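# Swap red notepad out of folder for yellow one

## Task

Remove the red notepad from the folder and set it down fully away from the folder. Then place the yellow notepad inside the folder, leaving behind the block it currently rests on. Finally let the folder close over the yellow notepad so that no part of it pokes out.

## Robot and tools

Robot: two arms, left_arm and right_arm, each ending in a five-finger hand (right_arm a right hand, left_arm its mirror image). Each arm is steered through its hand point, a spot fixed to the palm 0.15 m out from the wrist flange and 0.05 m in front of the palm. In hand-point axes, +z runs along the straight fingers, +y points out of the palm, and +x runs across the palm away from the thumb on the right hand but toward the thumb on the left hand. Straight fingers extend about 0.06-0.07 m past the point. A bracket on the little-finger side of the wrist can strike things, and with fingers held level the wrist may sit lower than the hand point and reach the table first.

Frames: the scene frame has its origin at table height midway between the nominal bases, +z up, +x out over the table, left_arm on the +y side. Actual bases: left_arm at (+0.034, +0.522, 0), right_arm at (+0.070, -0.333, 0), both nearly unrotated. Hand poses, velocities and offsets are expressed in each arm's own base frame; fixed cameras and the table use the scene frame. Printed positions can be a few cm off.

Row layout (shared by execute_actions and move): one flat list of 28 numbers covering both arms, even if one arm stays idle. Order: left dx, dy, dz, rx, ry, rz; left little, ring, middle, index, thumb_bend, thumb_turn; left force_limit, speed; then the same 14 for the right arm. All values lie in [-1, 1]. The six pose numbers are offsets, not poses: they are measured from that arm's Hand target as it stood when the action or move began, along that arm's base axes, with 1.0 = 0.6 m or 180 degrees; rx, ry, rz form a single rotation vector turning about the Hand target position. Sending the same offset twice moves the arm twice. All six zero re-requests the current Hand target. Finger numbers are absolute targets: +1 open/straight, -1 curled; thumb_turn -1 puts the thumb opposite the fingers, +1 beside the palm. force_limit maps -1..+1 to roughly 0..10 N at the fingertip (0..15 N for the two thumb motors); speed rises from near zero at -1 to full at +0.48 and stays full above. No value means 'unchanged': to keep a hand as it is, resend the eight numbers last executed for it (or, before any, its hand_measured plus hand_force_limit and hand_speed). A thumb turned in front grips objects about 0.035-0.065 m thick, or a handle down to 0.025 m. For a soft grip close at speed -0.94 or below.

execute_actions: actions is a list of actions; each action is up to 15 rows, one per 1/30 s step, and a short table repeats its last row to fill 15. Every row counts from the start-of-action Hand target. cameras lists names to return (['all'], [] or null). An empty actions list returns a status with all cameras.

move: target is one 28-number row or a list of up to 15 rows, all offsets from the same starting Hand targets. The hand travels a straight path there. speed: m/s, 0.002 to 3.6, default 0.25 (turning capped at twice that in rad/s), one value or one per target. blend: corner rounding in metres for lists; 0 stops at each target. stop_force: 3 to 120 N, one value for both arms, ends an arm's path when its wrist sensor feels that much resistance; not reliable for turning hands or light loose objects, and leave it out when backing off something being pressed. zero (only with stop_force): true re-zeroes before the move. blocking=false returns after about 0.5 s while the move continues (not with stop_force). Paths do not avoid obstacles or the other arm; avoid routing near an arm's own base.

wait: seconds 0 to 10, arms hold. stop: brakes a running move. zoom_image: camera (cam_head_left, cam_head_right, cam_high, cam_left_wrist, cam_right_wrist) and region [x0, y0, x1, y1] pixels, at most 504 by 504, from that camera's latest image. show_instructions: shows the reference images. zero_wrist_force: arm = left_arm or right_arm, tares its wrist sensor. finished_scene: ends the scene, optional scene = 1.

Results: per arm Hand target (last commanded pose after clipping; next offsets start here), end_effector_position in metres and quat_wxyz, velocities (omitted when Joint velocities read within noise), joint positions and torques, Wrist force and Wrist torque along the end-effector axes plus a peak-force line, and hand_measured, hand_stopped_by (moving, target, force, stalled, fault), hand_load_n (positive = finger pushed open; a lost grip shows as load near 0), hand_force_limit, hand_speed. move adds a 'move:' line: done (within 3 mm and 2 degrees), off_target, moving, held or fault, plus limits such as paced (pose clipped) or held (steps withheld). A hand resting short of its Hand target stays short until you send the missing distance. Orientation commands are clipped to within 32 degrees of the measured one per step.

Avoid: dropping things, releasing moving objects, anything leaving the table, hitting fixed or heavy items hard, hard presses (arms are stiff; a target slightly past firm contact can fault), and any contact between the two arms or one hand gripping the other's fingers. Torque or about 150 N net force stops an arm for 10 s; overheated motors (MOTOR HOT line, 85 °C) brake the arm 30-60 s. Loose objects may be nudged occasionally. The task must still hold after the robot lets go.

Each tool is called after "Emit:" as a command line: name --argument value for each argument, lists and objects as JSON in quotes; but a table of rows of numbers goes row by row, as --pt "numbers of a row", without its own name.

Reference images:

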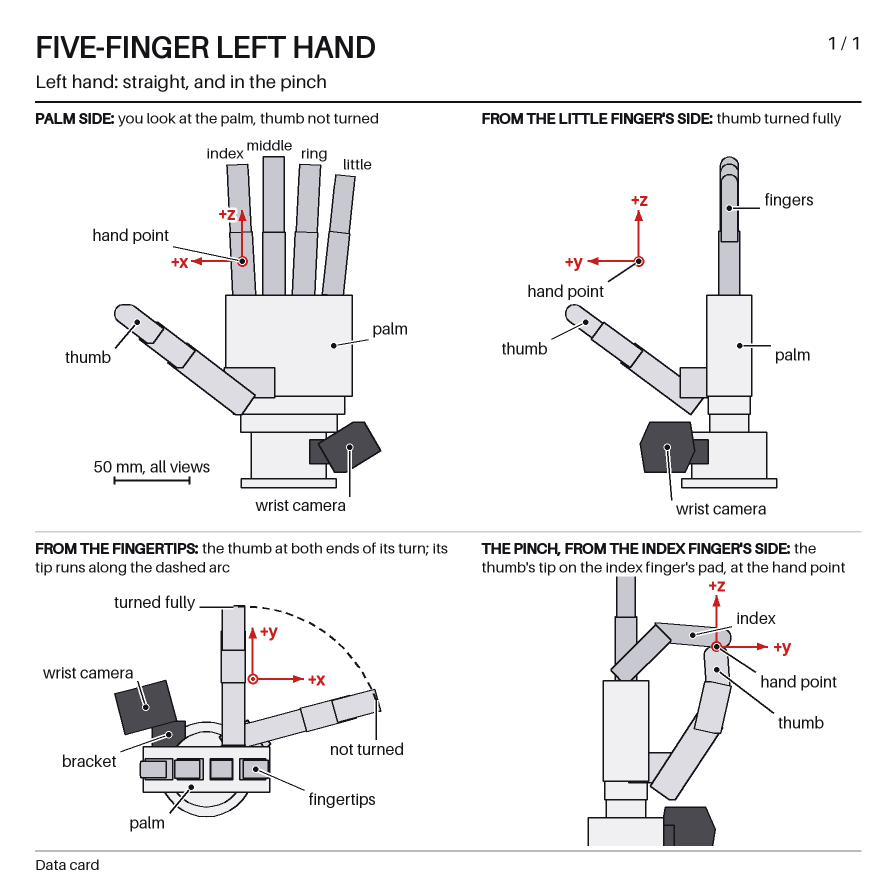

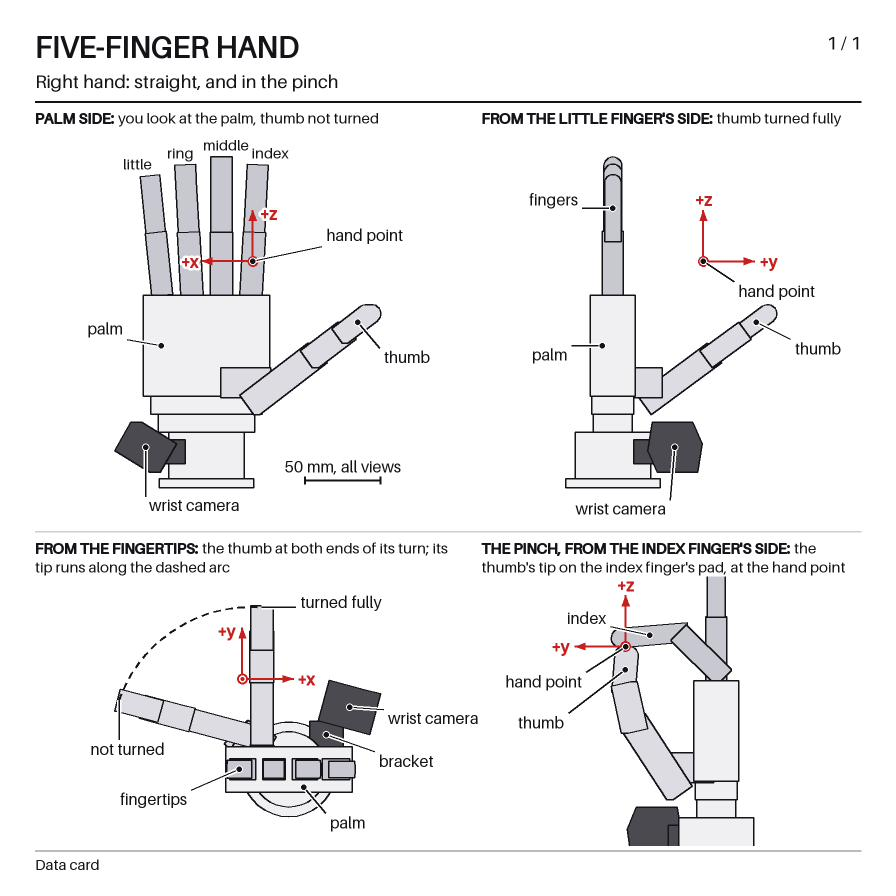

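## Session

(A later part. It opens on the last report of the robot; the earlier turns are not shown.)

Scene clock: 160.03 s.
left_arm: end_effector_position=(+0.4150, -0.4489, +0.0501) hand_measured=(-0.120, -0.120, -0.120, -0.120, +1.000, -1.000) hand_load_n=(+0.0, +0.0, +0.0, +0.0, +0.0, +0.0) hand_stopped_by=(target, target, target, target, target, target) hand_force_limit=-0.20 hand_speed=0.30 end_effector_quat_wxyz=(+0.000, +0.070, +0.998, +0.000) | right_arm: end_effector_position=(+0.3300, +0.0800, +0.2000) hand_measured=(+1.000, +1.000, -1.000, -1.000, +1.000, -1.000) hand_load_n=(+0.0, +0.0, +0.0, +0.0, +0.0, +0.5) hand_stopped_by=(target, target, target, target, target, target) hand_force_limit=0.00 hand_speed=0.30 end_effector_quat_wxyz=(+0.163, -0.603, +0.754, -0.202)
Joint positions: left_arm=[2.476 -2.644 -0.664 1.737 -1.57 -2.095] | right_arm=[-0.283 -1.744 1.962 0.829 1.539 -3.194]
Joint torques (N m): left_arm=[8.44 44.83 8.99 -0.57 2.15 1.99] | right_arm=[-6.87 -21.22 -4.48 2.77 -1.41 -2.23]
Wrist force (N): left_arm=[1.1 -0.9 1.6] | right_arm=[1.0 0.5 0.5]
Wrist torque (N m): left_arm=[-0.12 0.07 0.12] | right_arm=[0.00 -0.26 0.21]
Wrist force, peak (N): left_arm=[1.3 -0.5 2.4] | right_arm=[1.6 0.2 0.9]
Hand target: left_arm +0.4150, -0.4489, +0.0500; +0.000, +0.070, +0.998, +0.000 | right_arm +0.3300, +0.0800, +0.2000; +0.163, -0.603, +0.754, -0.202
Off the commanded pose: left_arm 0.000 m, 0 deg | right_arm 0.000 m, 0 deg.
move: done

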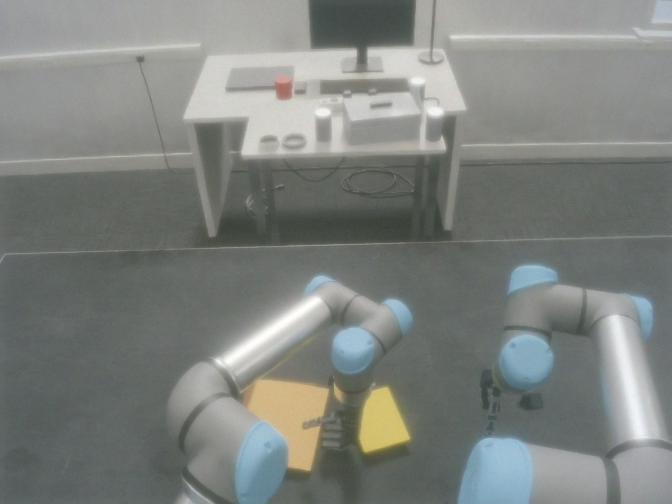

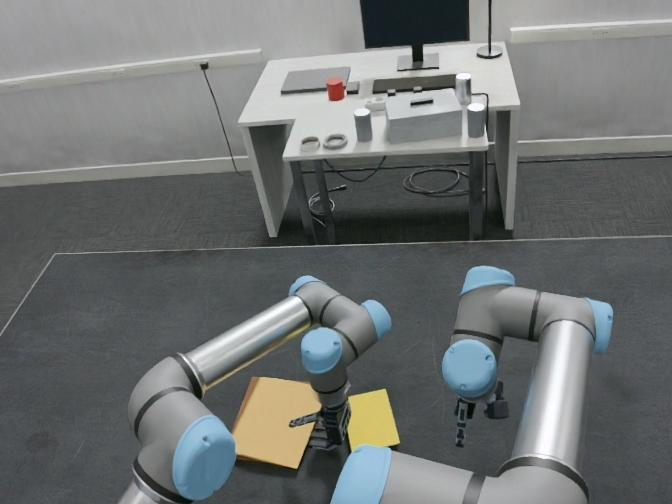

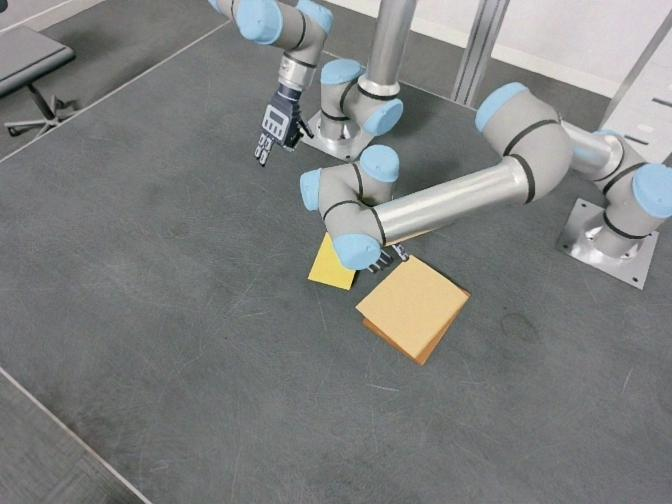

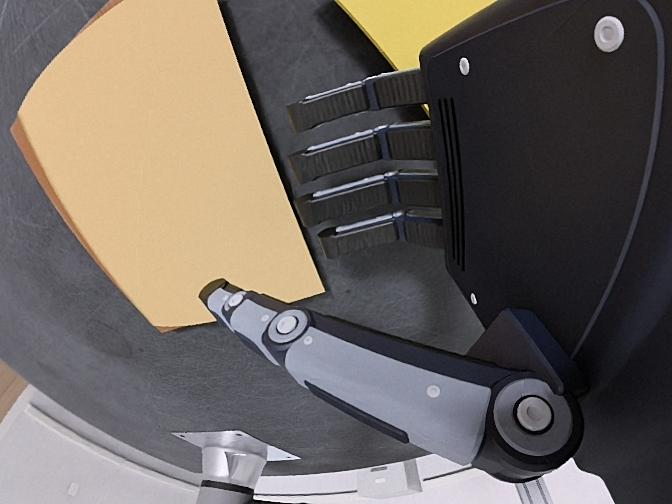

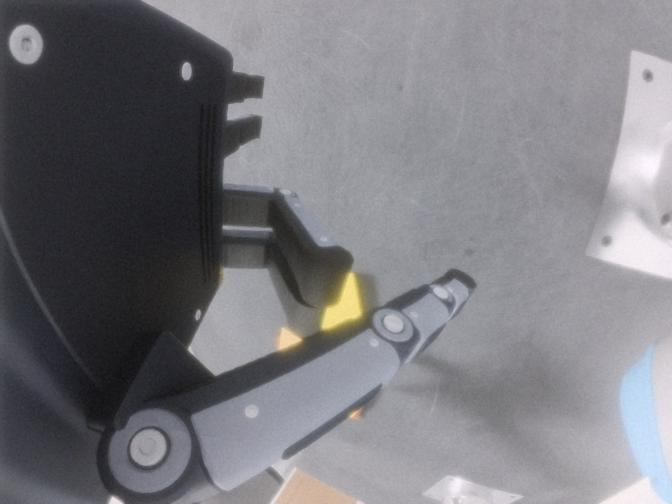

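Emit:
move --target '[0.0016,0.0116,-0.02,0,0,0.0333,-0.12,-0.12,-0.12,-0.12,1,-1,-0.2,0.3,0,0,0,0,0,0,1,1,-1,-1,1,-1,0,0.3]' --speed 0.12 --cameras '["cam_high","cam_head_right","cam_left_wrist"]'

Emit:
zoom_image --camera "cam_high" --region '[350, 220, 440, 320]'

Emit:
zoom_image --camera "cam_head_right" --region '[270, 370, 400, 470]'

Emit:
zoom_image --camera "cam_left_wrist" --region '[100, 0, 480, 300]'

Scene clock: 161.67 s.
left_arm: end_effector_position=(+0.4160, -0.4420, +0.0380) hand_measured=(-0.120, -0.120, -0.120, -0.120, +1.000, -1.000) hand_load_n=(+0.0, +0.0, +0.0, +0.0, +0.0, +0.0) hand_stopped_by=(target, target, target, target, target, target) hand_force_limit=-0.20 hand_speed=0.30 end_effector_quat_wxyz=(+0.000, +0.018, +1.000, +0.000) | right_arm: end_effector_position=(+0.3300, +0.0800, +0.2000) hand_measured=(+1.000, +1.000, -1.000, -1.000, +1.000, -1.000) hand_load_n=(+0.0, +0.0, +0.5, +0.0, +0.0, +0.0) hand_stopped_by=(target, target, target, target, target, target) hand_force_limit=0.00 hand_speed=0.30 end_effector_quat_wxyz=(+0.163, -0.603, +0.754, -0.202)
Joint positions: left_arm=[2.495 -2.643 -0.697 1.769 -1.57 -2.181] | right_arm=[-0.283 -1.744 1.962 0.829 1.539 -3.194]
Joint torques (N m): left_arm=[10.26 61.18 7.7 -0.94 0.12 -2.42] | right_arm=[-6.78 -20.34 -3.82 2.72 -1.35 -1.95]
Wrist force (N): left_arm=[1.2 -0.8 1.6] | right_arm=[1.1 0.2 0.6]
Wrist torque (N m): left_arm=[-0.11 0.05 0.13] | right_arm=[-0.05 -0.27 0.22]
Wrist force, peak (N): left_arm=[1.4 -0.8 1.8] | right_arm=[1.5 0.6 0.7]
Hand target: left_arm +0.4160, -0.4420, +0.0380; +0.000, +0.018, +1.000, +0.000 | right_arm +0.3300, +0.0800, +0.2000; +0.163, -0.603, +0.754, -0.202
Off the commanded pose: left_arm 0.000 m, 0 deg | right_arm 0.000 m, 0 deg.
move: done
Images, in order (width x height): cam_head_right 672x504, cam_high 672x504, cam_left_wrist 672x504.

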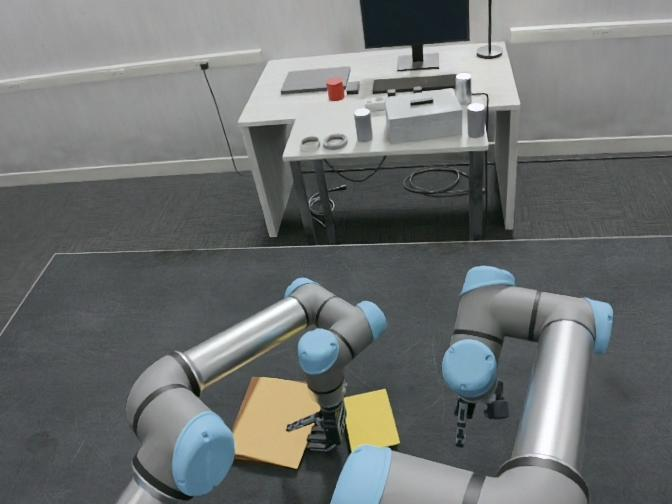

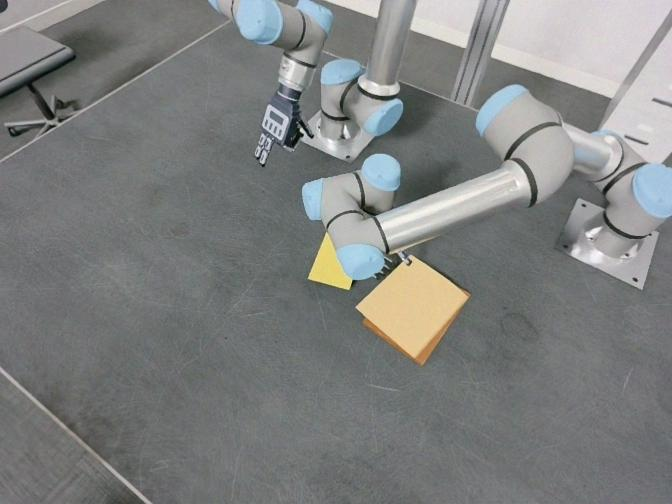

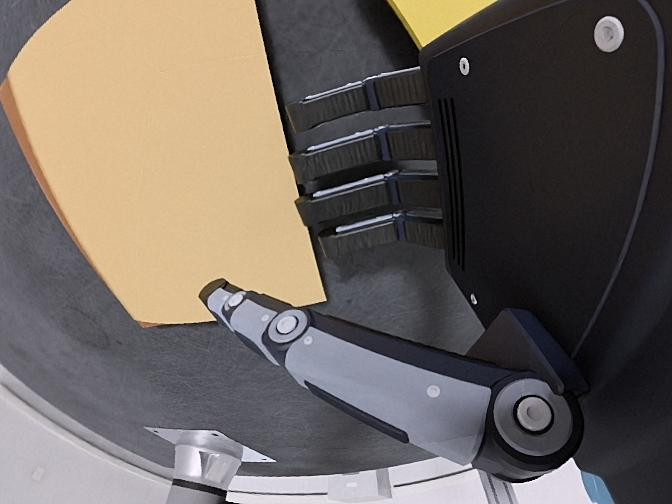

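Scaled by 5.040 from the camera's 672x504 image, which has a finer 960x720 frame.

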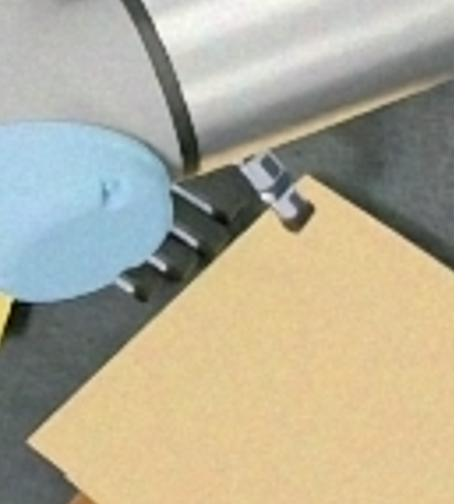

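Scaled by 3.877 from the camera's 672x504 image, which has a finer 960x720 frame.

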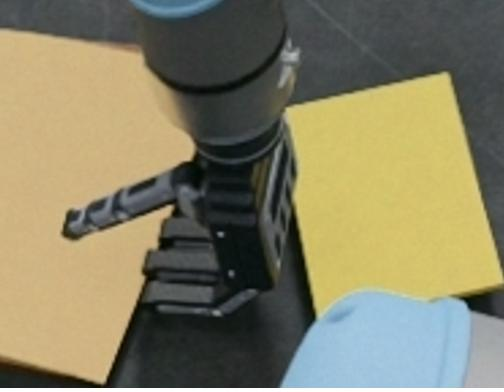

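Scaled by 1.326 from the camera's 672x504 image, which has a finer 960x720 frame.

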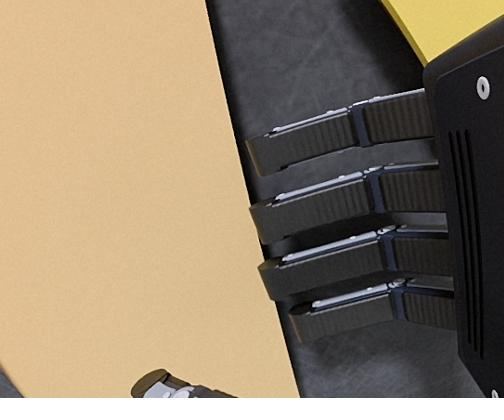

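Emit:
move --target '[0,0,-0.0292,0,0,0.0194,-0.12,-0.12,-0.12,-0.12,1,-1,-0.2,0.3,0,0,0,0,0,0,1,1,-1,-1,1,-1,0,0.3]' --speed 0.04 --stop_force 3 --cameras '["cam_high","cam_head_right","cam_left_wrist"]'

Emit:
zoom_image --camera "cam_high" --region '[350, 220, 440, 320]'

Emit:
zoom_image --camera "cam_head_right" --region '[270, 370, 400, 470]'

Emit:
zoom_image --camera "cam_left_wrist" --region '[100, 0, 480, 300]'

Scene clock: 163.63 s.
left_arm: end_effector_position=(+0.4160, -0.4420, +0.0205) hand_measured=(-0.120, -0.120, -0.120, -0.120, +1.000, -1.000) hand_load_n=(+0.0, +0.0, +0.0, +0.0, +0.0, +0.0) hand_stopped_by=(target, target, target, target, target, target) hand_force_limit=-0.20 hand_speed=0.30 end_effector_quat_wxyz=(+0.000, -0.012, +1.000, +0.000) | right_arm: end_effector_position=(+0.3300, +0.0800, +0.2000) hand_measured=(+1.000, +1.000, -1.000, -1.000, +1.000, -1.000) hand_load_n=(+0.0, -0.5, -0.5, +0.0, +0.0, +0.0) hand_stopped_by=(target, target, target, target, target, target) hand_force_limit=0.00 hand_speed=0.30 end_effector_quat_wxyz=(+0.163, -0.603, +0.754, -0.202)
Joint positions: left_arm=[2.5 -2.661 -0.709 1.798 -1.57 -2.237] | right_arm=[-0.283 -1.744 1.962 0.829 1.539 -3.194]
Joint torques (N m): left_arm=[10.18 44.78 8.74 -0.85 -1.93 -2.2] | right_arm=[-6.99 -20.47 -4.38 2.65 -1.37 -2.21]
Wrist force (N): left_arm=[1.3 -0.9 1.7] | right_arm=[1.2 0.1 0.8]
Wrist torque (N m): left_arm=[-0.13 0.03 0.13] | right_arm=[-0.07 -0.29 0.22]
Wrist force, peak (N): left_arm=[1.6 -0.8 1.7] | right_arm=[1.3 0.3 1.0]
Hand target: left_arm +0.4160, -0.4420, +0.0205; +0.000, -0.012, +1.000, +0.000 | right_arm +0.3300, +0.0800, +0.2000; +0.163, -0.603, +0.754, -0.202
Off the commanded pose: left_arm 0.000 m, 0 deg | right_arm 0.000 m, 0 deg.
move: done
Images, in order (width x height): cam_head_right 672x504, cam_high 672x504, cam_left_wrist 672x504.

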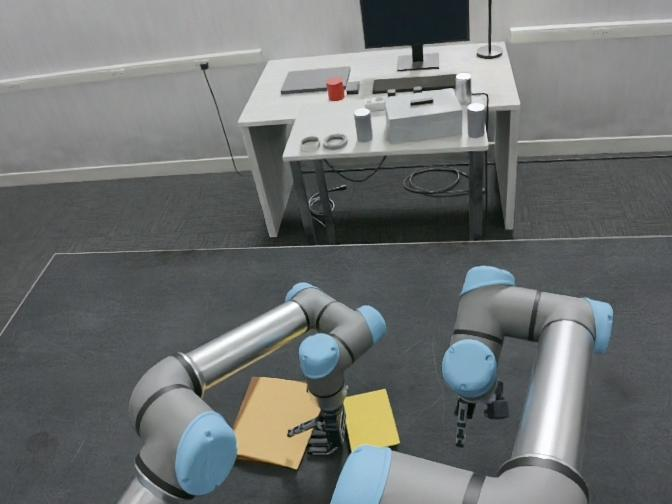

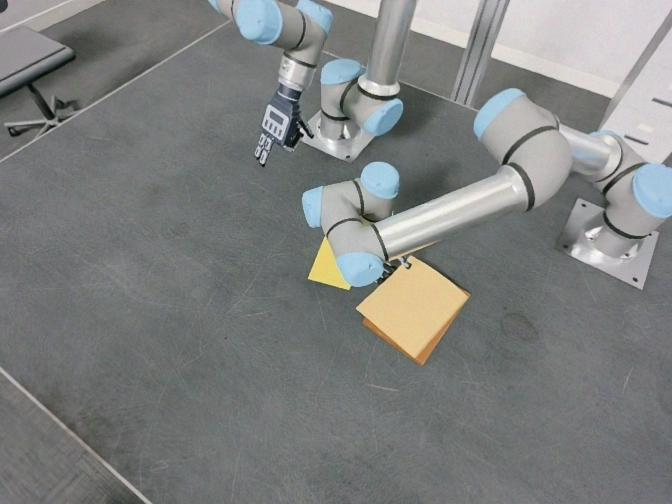

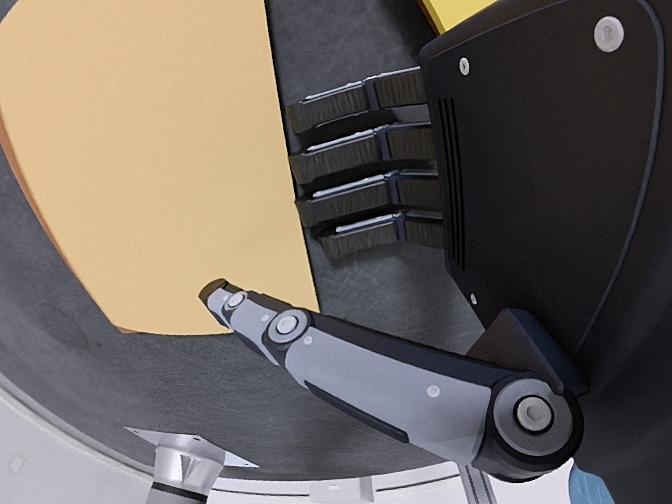

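Scaled by 5.040 from the camera's 672x504 image, which has a finer 960x720 frame.

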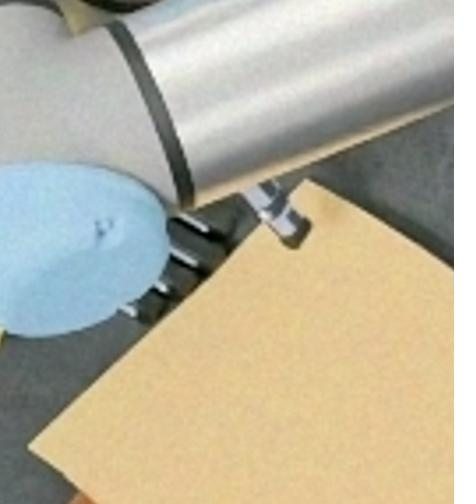

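Scaled by 3.877 from the camera's 672x504 image, which has a finer 960x720 frame.

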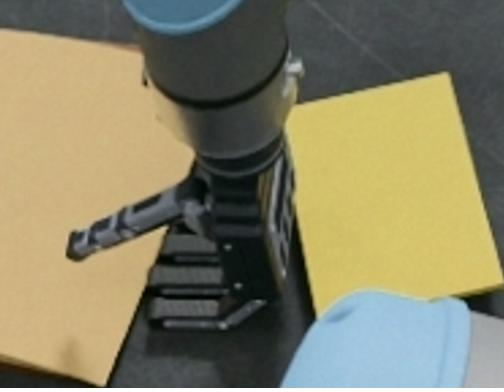

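Scaled by 1.326 from the camera's 672x504 image, which has a finer 960x720 frame.

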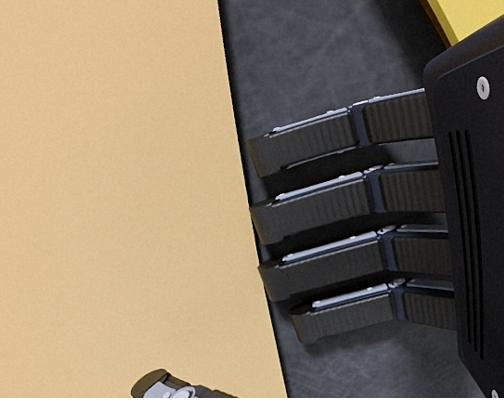

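Emit:
zoom_image --camera "cam_head_right" --region '[290, 415, 350, 475]'

Emit:
zoom_image --camera "cam_left_wrist" --region '[240, 80, 380, 280]'

Scaled by 8.400 from the camera's 672x504 image, which has a finer 960x720 frame.

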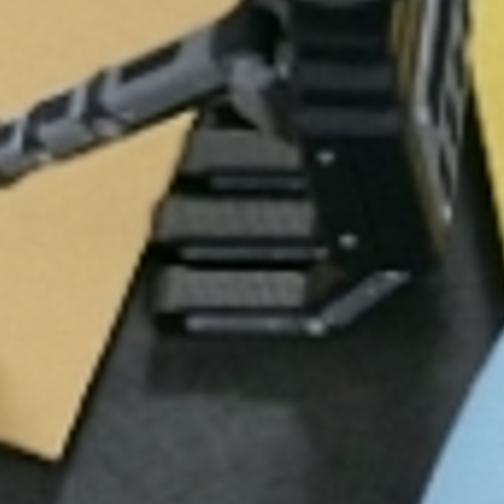

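Scaled by 2.520 from the camera's 672x504 image, which has a finer 960x720 frame.

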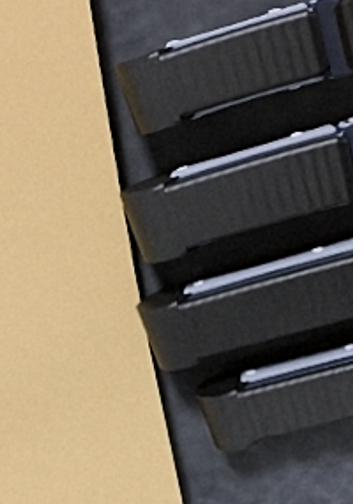

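Emit:
move --target '[0.0048,0.0296,0,0,0,0,-0.12,-0.12,-0.12,-0.12,1,-1,-0.2,0.3,0,0,0,0,0,0,1,1,-1,-1,1,-1,0,0.3]' --speed 0.03 --stop_force 4 --cameras '["cam_high","cam_head_right","cam_left_wrist","cam_head_left"]'

Emit:
zoom_image --camera "cam_high" --region '[350, 220, 480, 370]'

Emit:
zoom_image --camera "cam_head_right" --region '[230, 370, 350, 480]'

Emit:
zoom_image --camera "cam_left_wrist" --region '[240, 80, 380, 280]'

Scene clock: 168.50 s.
left_arm: end_effector_position=(+0.4189, -0.4242, +0.0205) hand_measured=(-0.120, -0.120, -0.120, -0.120, +1.000, -1.000) hand_load_n=(+0.0, +0.0, -0.5, +0.0, +0.0, +0.0) hand_stopped_by=(target, target, target, target, target, target) hand_force_limit=-0.20 hand_speed=0.30 end_effector_quat_wxyz=(+0.000, -0.012, +1.000, +0.000) | right_arm: end_effector_position=(+0.3300, +0.0800, +0.2000) hand_measured=(+1.000, +1.000, -1.000, -1.000, +1.000, -1.000) hand_load_n=(+0.0, +0.0, +0.0, +0.0, +0.0, +0.0) hand_stopped_by=(target, target, target, target, target, target) hand_force_limit=0.00 hand_speed=0.30 end_effector_quat_wxyz=(+0.163, -0.603, +0.754, -0.202)
Joint positions: left_arm=[2.525 -2.622 -0.784 1.836 -1.57 -2.212] | right_arm=[-0.283 -1.744 1.962 0.829 1.539 -3.194]
Joint torques (N m): left_arm=[11.02 60.52 7.16 -0.98 1.92 2.09] | right_arm=[-6.53 -20.41 -3.87 2.47 -1.37 -2.09]
Wrist force (N): left_arm=[2.0 -2.2 1.0] | right_arm=[0.9 0.6 1.0]
Wrist torque (N m): left_arm=[-0.12 -0.01 0.03] | right_arm=[0.00 -0.25 0.21]
Wrist force, peak (N): left_arm=[1.8 -3.2 0.5] | right_arm=[1.5 0.4 1.0]
Hand target: left_arm +0.4189, -0.4242, +0.0205; +0.000, -0.012, +1.000, +0.000 | right_arm +0.3300, +0.0800, +0.2000; +0.163, -0.603, +0.754, -0.202
Off the commanded pose: left_arm 0.000 m, 0 deg | right_arm 0.000 m, 0 deg.
move: done
Images, in order (width x height): cam_head_left 672x504, cam_head_right 672x504, cam_high 672x504, cam_left_wrist 672x504.

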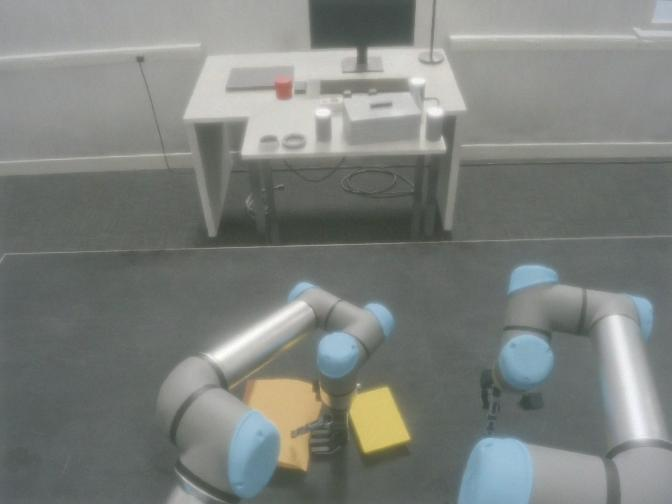

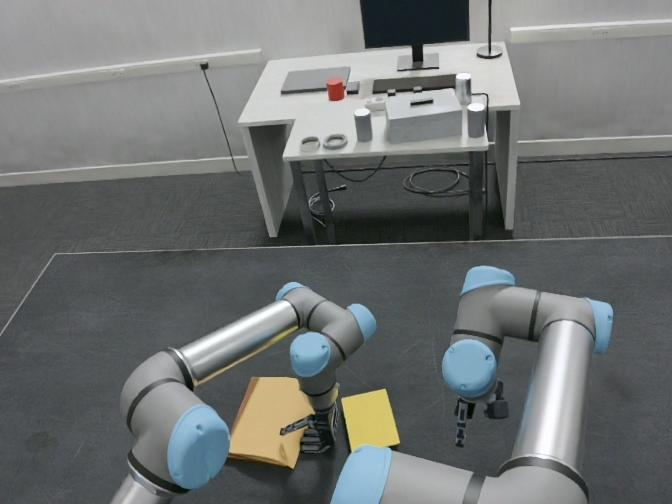

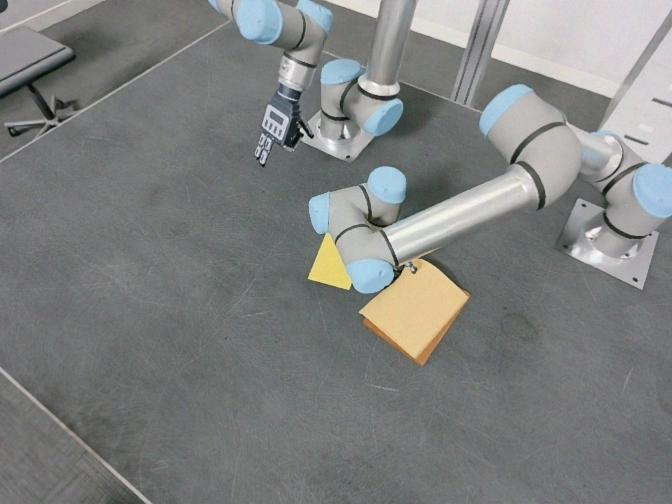

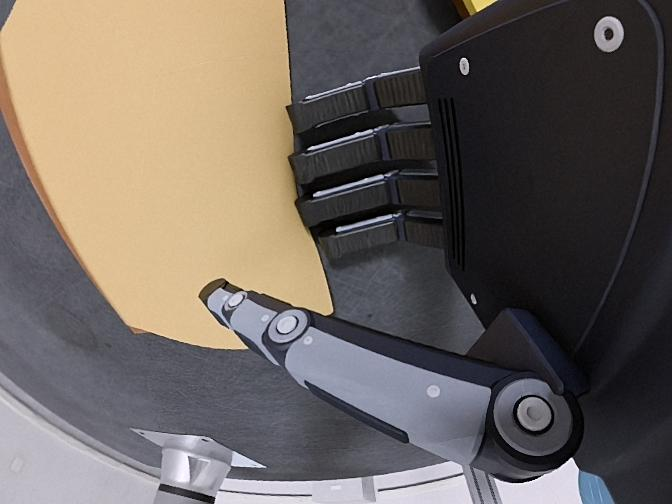

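Scaled by 3.360 from the camera's 672x504 image, which has a finer 960x720 frame.

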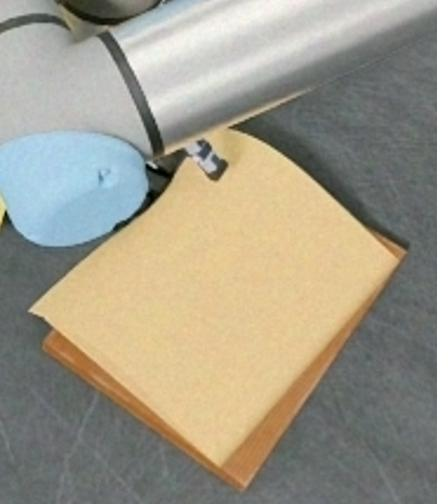

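Scaled by 4.200 from the camera's 672x504 image, which has a finer 960x720 frame.

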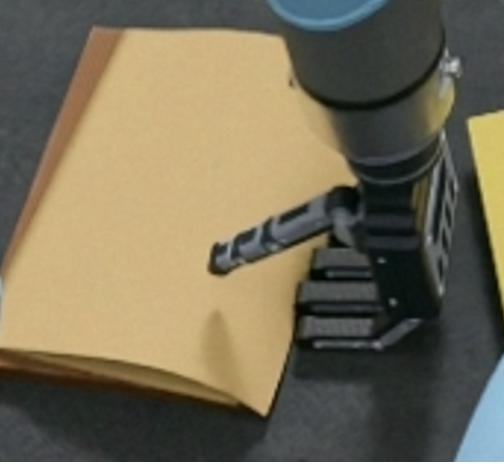

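Scaled by 2.520 from the camera's 672x504 image, which has a finer 960x720 frame.

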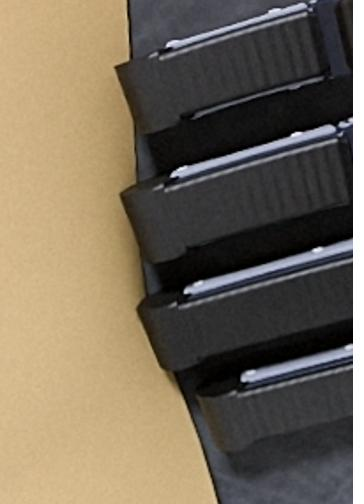

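Emit:
move --pt "-0.0048 -0.0296 0.004 0 0 0 -0.12 -0.12 -0.12 -0.12 1 -1 -0.2 0.3 0 0 0 0 0 0 1 1 -1 -1 1 -1 0 0.3" --pt "-0.0048 -0.0296 0.0192 0 0 0 0.05 0.05 0.05 0.05 1 -1 -0.2 0.3 0 0 0 0 0 0 1 1 -1 -1 1 -1 0 0.3" --speed 0.06

Emit:
move --target '[0,0,-0.006,0,0,0,0.05,0.05,0.05,0.05,1,-1,-0.2,0.3,0,0,0,0,0,0,1,1,-1,-1,1,-1,0,0.3]' --speed 0.01 --stop_force 3 --cameras '["cam_high","cam_head_right","cam_left_wrist"]'

Emit:
zoom_image --camera "cam_head_right" --region '[230, 370, 350, 480]'

Emit:
zoom_image --camera "cam_left_wrist" --region '[240, 80, 380, 280]'

Scene clock: 170.87 s.
left_arm: end_effector_position=(+0.4160, -0.4420, +0.0320) hand_measured=(+0.050, +0.050, +0.050, +0.050, +1.000, -1.000) hand_load_n=(+0.0, +0.0, +0.0, +0.0, +0.0, +0.0) hand_stopped_by=(target, target, target, target, target, target) hand_force_limit=-0.20 hand_speed=0.30 end_effector_quat_wxyz=(+0.000, -0.012, +1.000, +0.000) | right_arm: end_effector_position=(+0.3300, +0.0800, +0.2000) hand_measured=(+1.000, +1.000, -1.000, -1.000, +1.000, -1.000) hand_load_n=(+0.0, -0.5, +0.0, +0.0, +0.0, +0.0) hand_stopped_by=(target, target, target, target, target, target) hand_force_limit=0.00 hand_speed=0.30 end_effector_quat_wxyz=(+0.163, -0.603, +0.754, -0.202)
Joint positions: left_arm=[2.5 -2.651 -0.696 1.777 -1.57 -2.237] | right_arm=[-0.283 -1.744 1.962 0.829 1.539 -3.194]
Joint torques (N m): left_arm=[-11.02 61.99 26.98 -3.76 -1.86 -2.22] | right_arm=[-7.05 -19.43 -4.49 2.53 -1.25 -1.96]
Wrist force (N): left_arm=[1.4 -0.6 1.7] | right_arm=[1.4 0.5 0.5]
Wrist torque (N m): left_arm=[-0.10 0.02 0.13] | right_arm=[0.01 -0.31 0.24]
Wrist force, peak (N): left_arm=[2.0 -2.4 1.0] | right_arm=[1.5 0.5 0.6]
Hand target: left_arm +0.4160, -0.4420, +0.0320; +0.000, -0.012, +1.000, +0.000 | right_arm +0.3300, +0.0800, +0.2000; +0.163, -0.603, +0.754, -0.202
Off the commanded pose: left_arm 0.000 m, 0 deg | right_arm 0.000 m, 0 deg.
move: done

Scene clock: 172.17 s.
left_arm: end_effector_position=(+0.4161, -0.4420, +0.0313) hand_measured=(+0.050, +0.050, +0.050, +0.050, +1.000, -1.000) hand_load_n=(+0.0, +0.0, -3.0, +0.0, +0.0, +0.0) hand_stopped_by=(target, target, target, target, target, target) hand_force_limit=-0.20 hand_speed=0.30 end_effector_quat_wxyz=(+0.000, -0.012, +1.000, +0.000) | right_arm: end_effector_position=(+0.3300, +0.0800, +0.2000) hand_measured=(+1.000, +1.000, -1.000, -1.000, +1.000, -1.000) hand_load_n=(+0.0, +0.0, +0.0, +0.0, +0.0, +0.0) hand_stopped_by=(target, target, target, target, target, target) hand_force_limit=0.00 hand_speed=0.30 end_effector_quat_wxyz=(+0.163, -0.603, +0.754, -0.202)
Joint positions: left_arm=[2.5 -2.652 -0.697 1.779 -1.57 -2.237] | right_arm=[-0.283 -1.744 1.962 0.829 1.539 -3.194]
Joint torques (N m): left_arm=[-3.73 59.81 24.55 -3.79 -1.76 -2.08] | right_arm=[-6.18 -19.83 -3.94 2.53 -1.24 -2.19]
Wrist force (N): left_arm=[0.4 -3.7 -1.9] | right_arm=[1.4 -0.1 0.5]
Wrist torque (N m): left_arm=[-0.14 -0.07 0.20] | right_arm=[-0.08 -0.32 0.23]
Wrist force, peak (N): left_arm=[-0.2 -6.6 -4.2] | right_arm=[1.4 0.3 1.0]
Hand target: left_arm +0.4161, -0.4420, +0.0313; +0.000, -0.012, +1.000, +0.000 (not the last commanded pose) | right_arm +0.3300, +0.0800, +0.2000; +0.163, -0.603, +0.754, -0.202
Off the commanded pose: left_arm 0.003 m, 0 deg | right_arm 0.000 m, 0 deg.
move: contact (left_arm)
Images, in order (width x height): cam_head_right 672x504, cam_high 672x504, cam_left_wrist 672x504.

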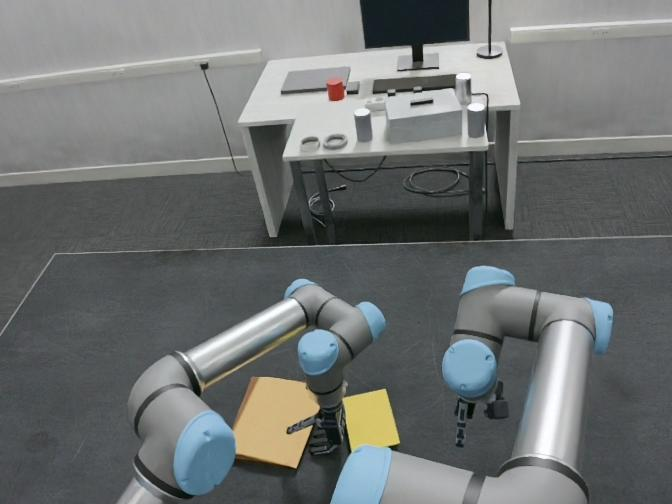

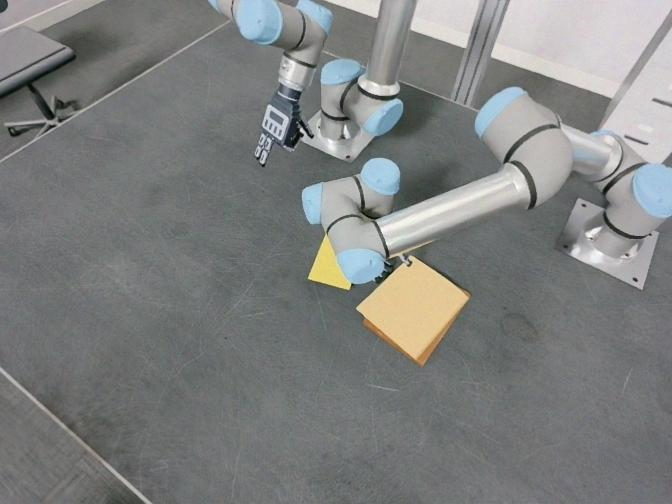

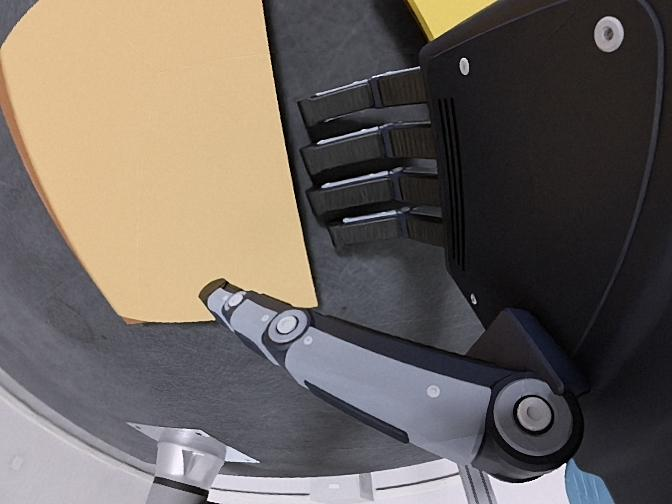

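Scaled by 4.200 from the camera's 672x504 image, which has a finer 960x720 frame.

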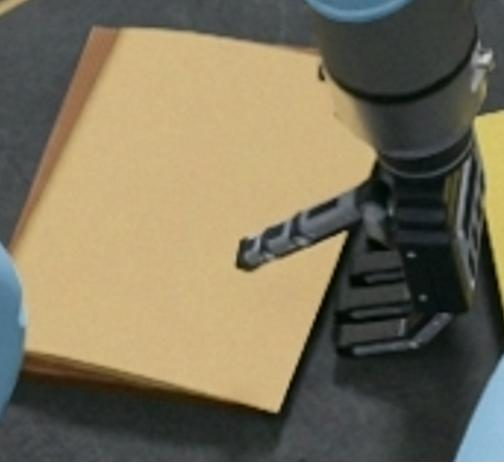

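Scaled by 2.520 from the camera's 672x504 image, which has a finer 960x720 frame.

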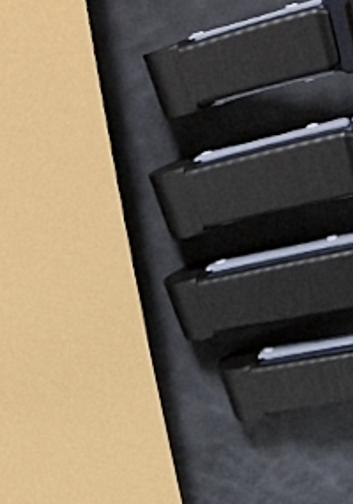

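Emit:
move --pt "0 0 0.001 0 0 0 0.05 0.05 0.05 0.05 1 -1 -0.2 0.3 0 0 0 0 0 0 1 1 -1 -1 1 -1 0 0.3" --pt "0.006 0.0495 0.001 0 0 0 0.05 0.05 0.05 0.05 1 -1 -0.2 0.3 0 0 0 0 0 0 1 1 -1 -1 1 -1 0 0.3" --speed 0.03 --stop_force 5 --cameras '["cam_high","cam_head_right","cam_left_wrist"]'

Emit:
zoom_image --camera "cam_head_right" --region '[230, 370, 350, 480]'

Emit:
zoom_image --camera "cam_left_wrist" --region '[240, 80, 380, 280]'

Scene clock: 174.27 s.
left_arm: end_effector_position=(+0.4197, -0.4123, +0.0319) hand_measured=(+0.050, +0.050, +0.050, +0.050, +1.000, -1.000) hand_load_n=(+0.0, +0.0, +1.0, +0.0, +0.0, +0.0) hand_stopped_by=(target, target, target, target, target, target) hand_force_limit=-0.20 hand_speed=0.30 end_effector_quat_wxyz=(+0.000, -0.012, +1.000, +0.000) | right_arm: end_effector_position=(+0.3300, +0.0800, +0.2000) hand_measured=(+1.000, +1.000, -1.000, -1.000, +1.000, -1.000) hand_load_n=(+0.0, +0.0, +0.0, +0.0, +0.0, +0.0) hand_stopped_by=(target, target, target, target, target, target) hand_force_limit=0.00 hand_speed=0.30 end_effector_quat_wxyz=(+0.163, -0.603, +0.754, -0.202)
Joint positions: left_arm=[2.541 -2.586 -0.825 1.841 -1.57 -2.196] | right_arm=[-0.283 -1.744 1.962 0.829 1.539 -3.194]
Joint torques (N m): left_arm=[11.63 59.43 7.77 -1 1.91 2.17] | right_arm=[-6.43 -19.32 -4.6 2.51 -1.22 -1.78]
Wrist force (N): left_arm=[2.1 -2.4 1.4] | right_arm=[0.8 0.2 0.8]
Wrist torque (N m): left_arm=[-0.11 0.00 0.04] | right_arm=[-0.06 -0.22 0.19]
Wrist force, peak (N): left_arm=[0.4 -3.6 -1.7] | right_arm=[1.3 0.2 1.2]
Hand target: left_arm +0.4197, -0.4123, +0.0319; +0.000, -0.012, +1.000, +0.000 | right_arm +0.3300, +0.0800, +0.2000; +0.163, -0.603, +0.754, -0.202
Off the commanded pose: left_arm 0.000 m, 0 deg | right_arm 0.000 m, 0 deg.
move: done
Images, in order (width x height): cam_head_right 672x504, cam_high 672x504, cam_left_wrist 672x504.

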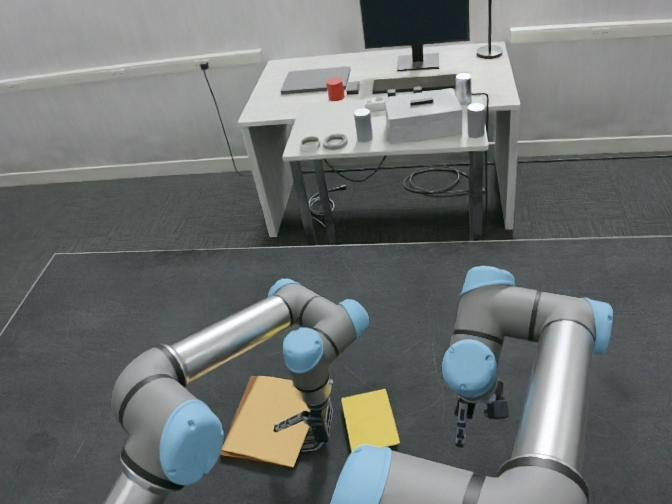

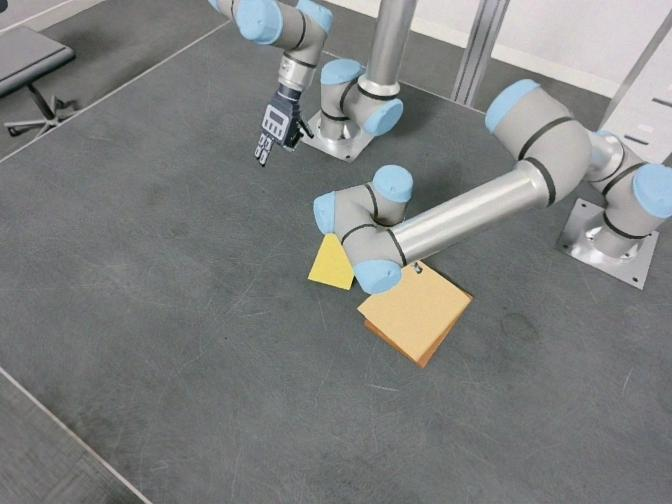

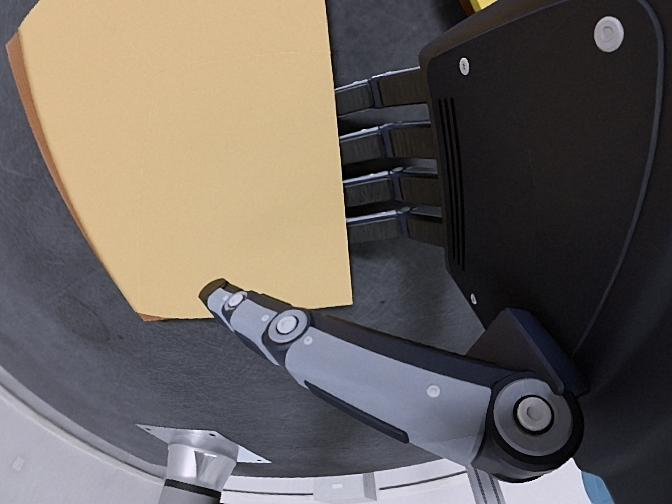

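Scaled by 4.200 from the camera's 672x504 image, which has a finer 960x720 frame.

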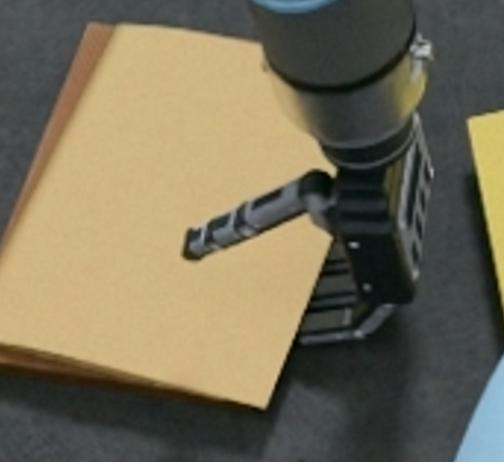

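Scaled by 2.520 from the camera's 672x504 image, which has a finer 960x720 frame.

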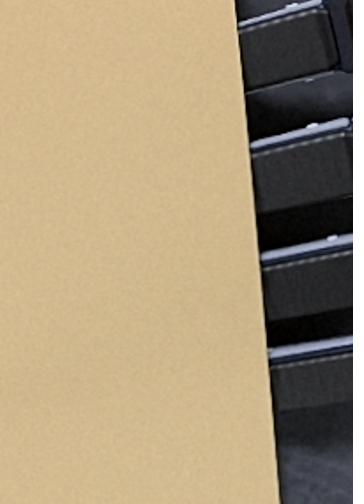

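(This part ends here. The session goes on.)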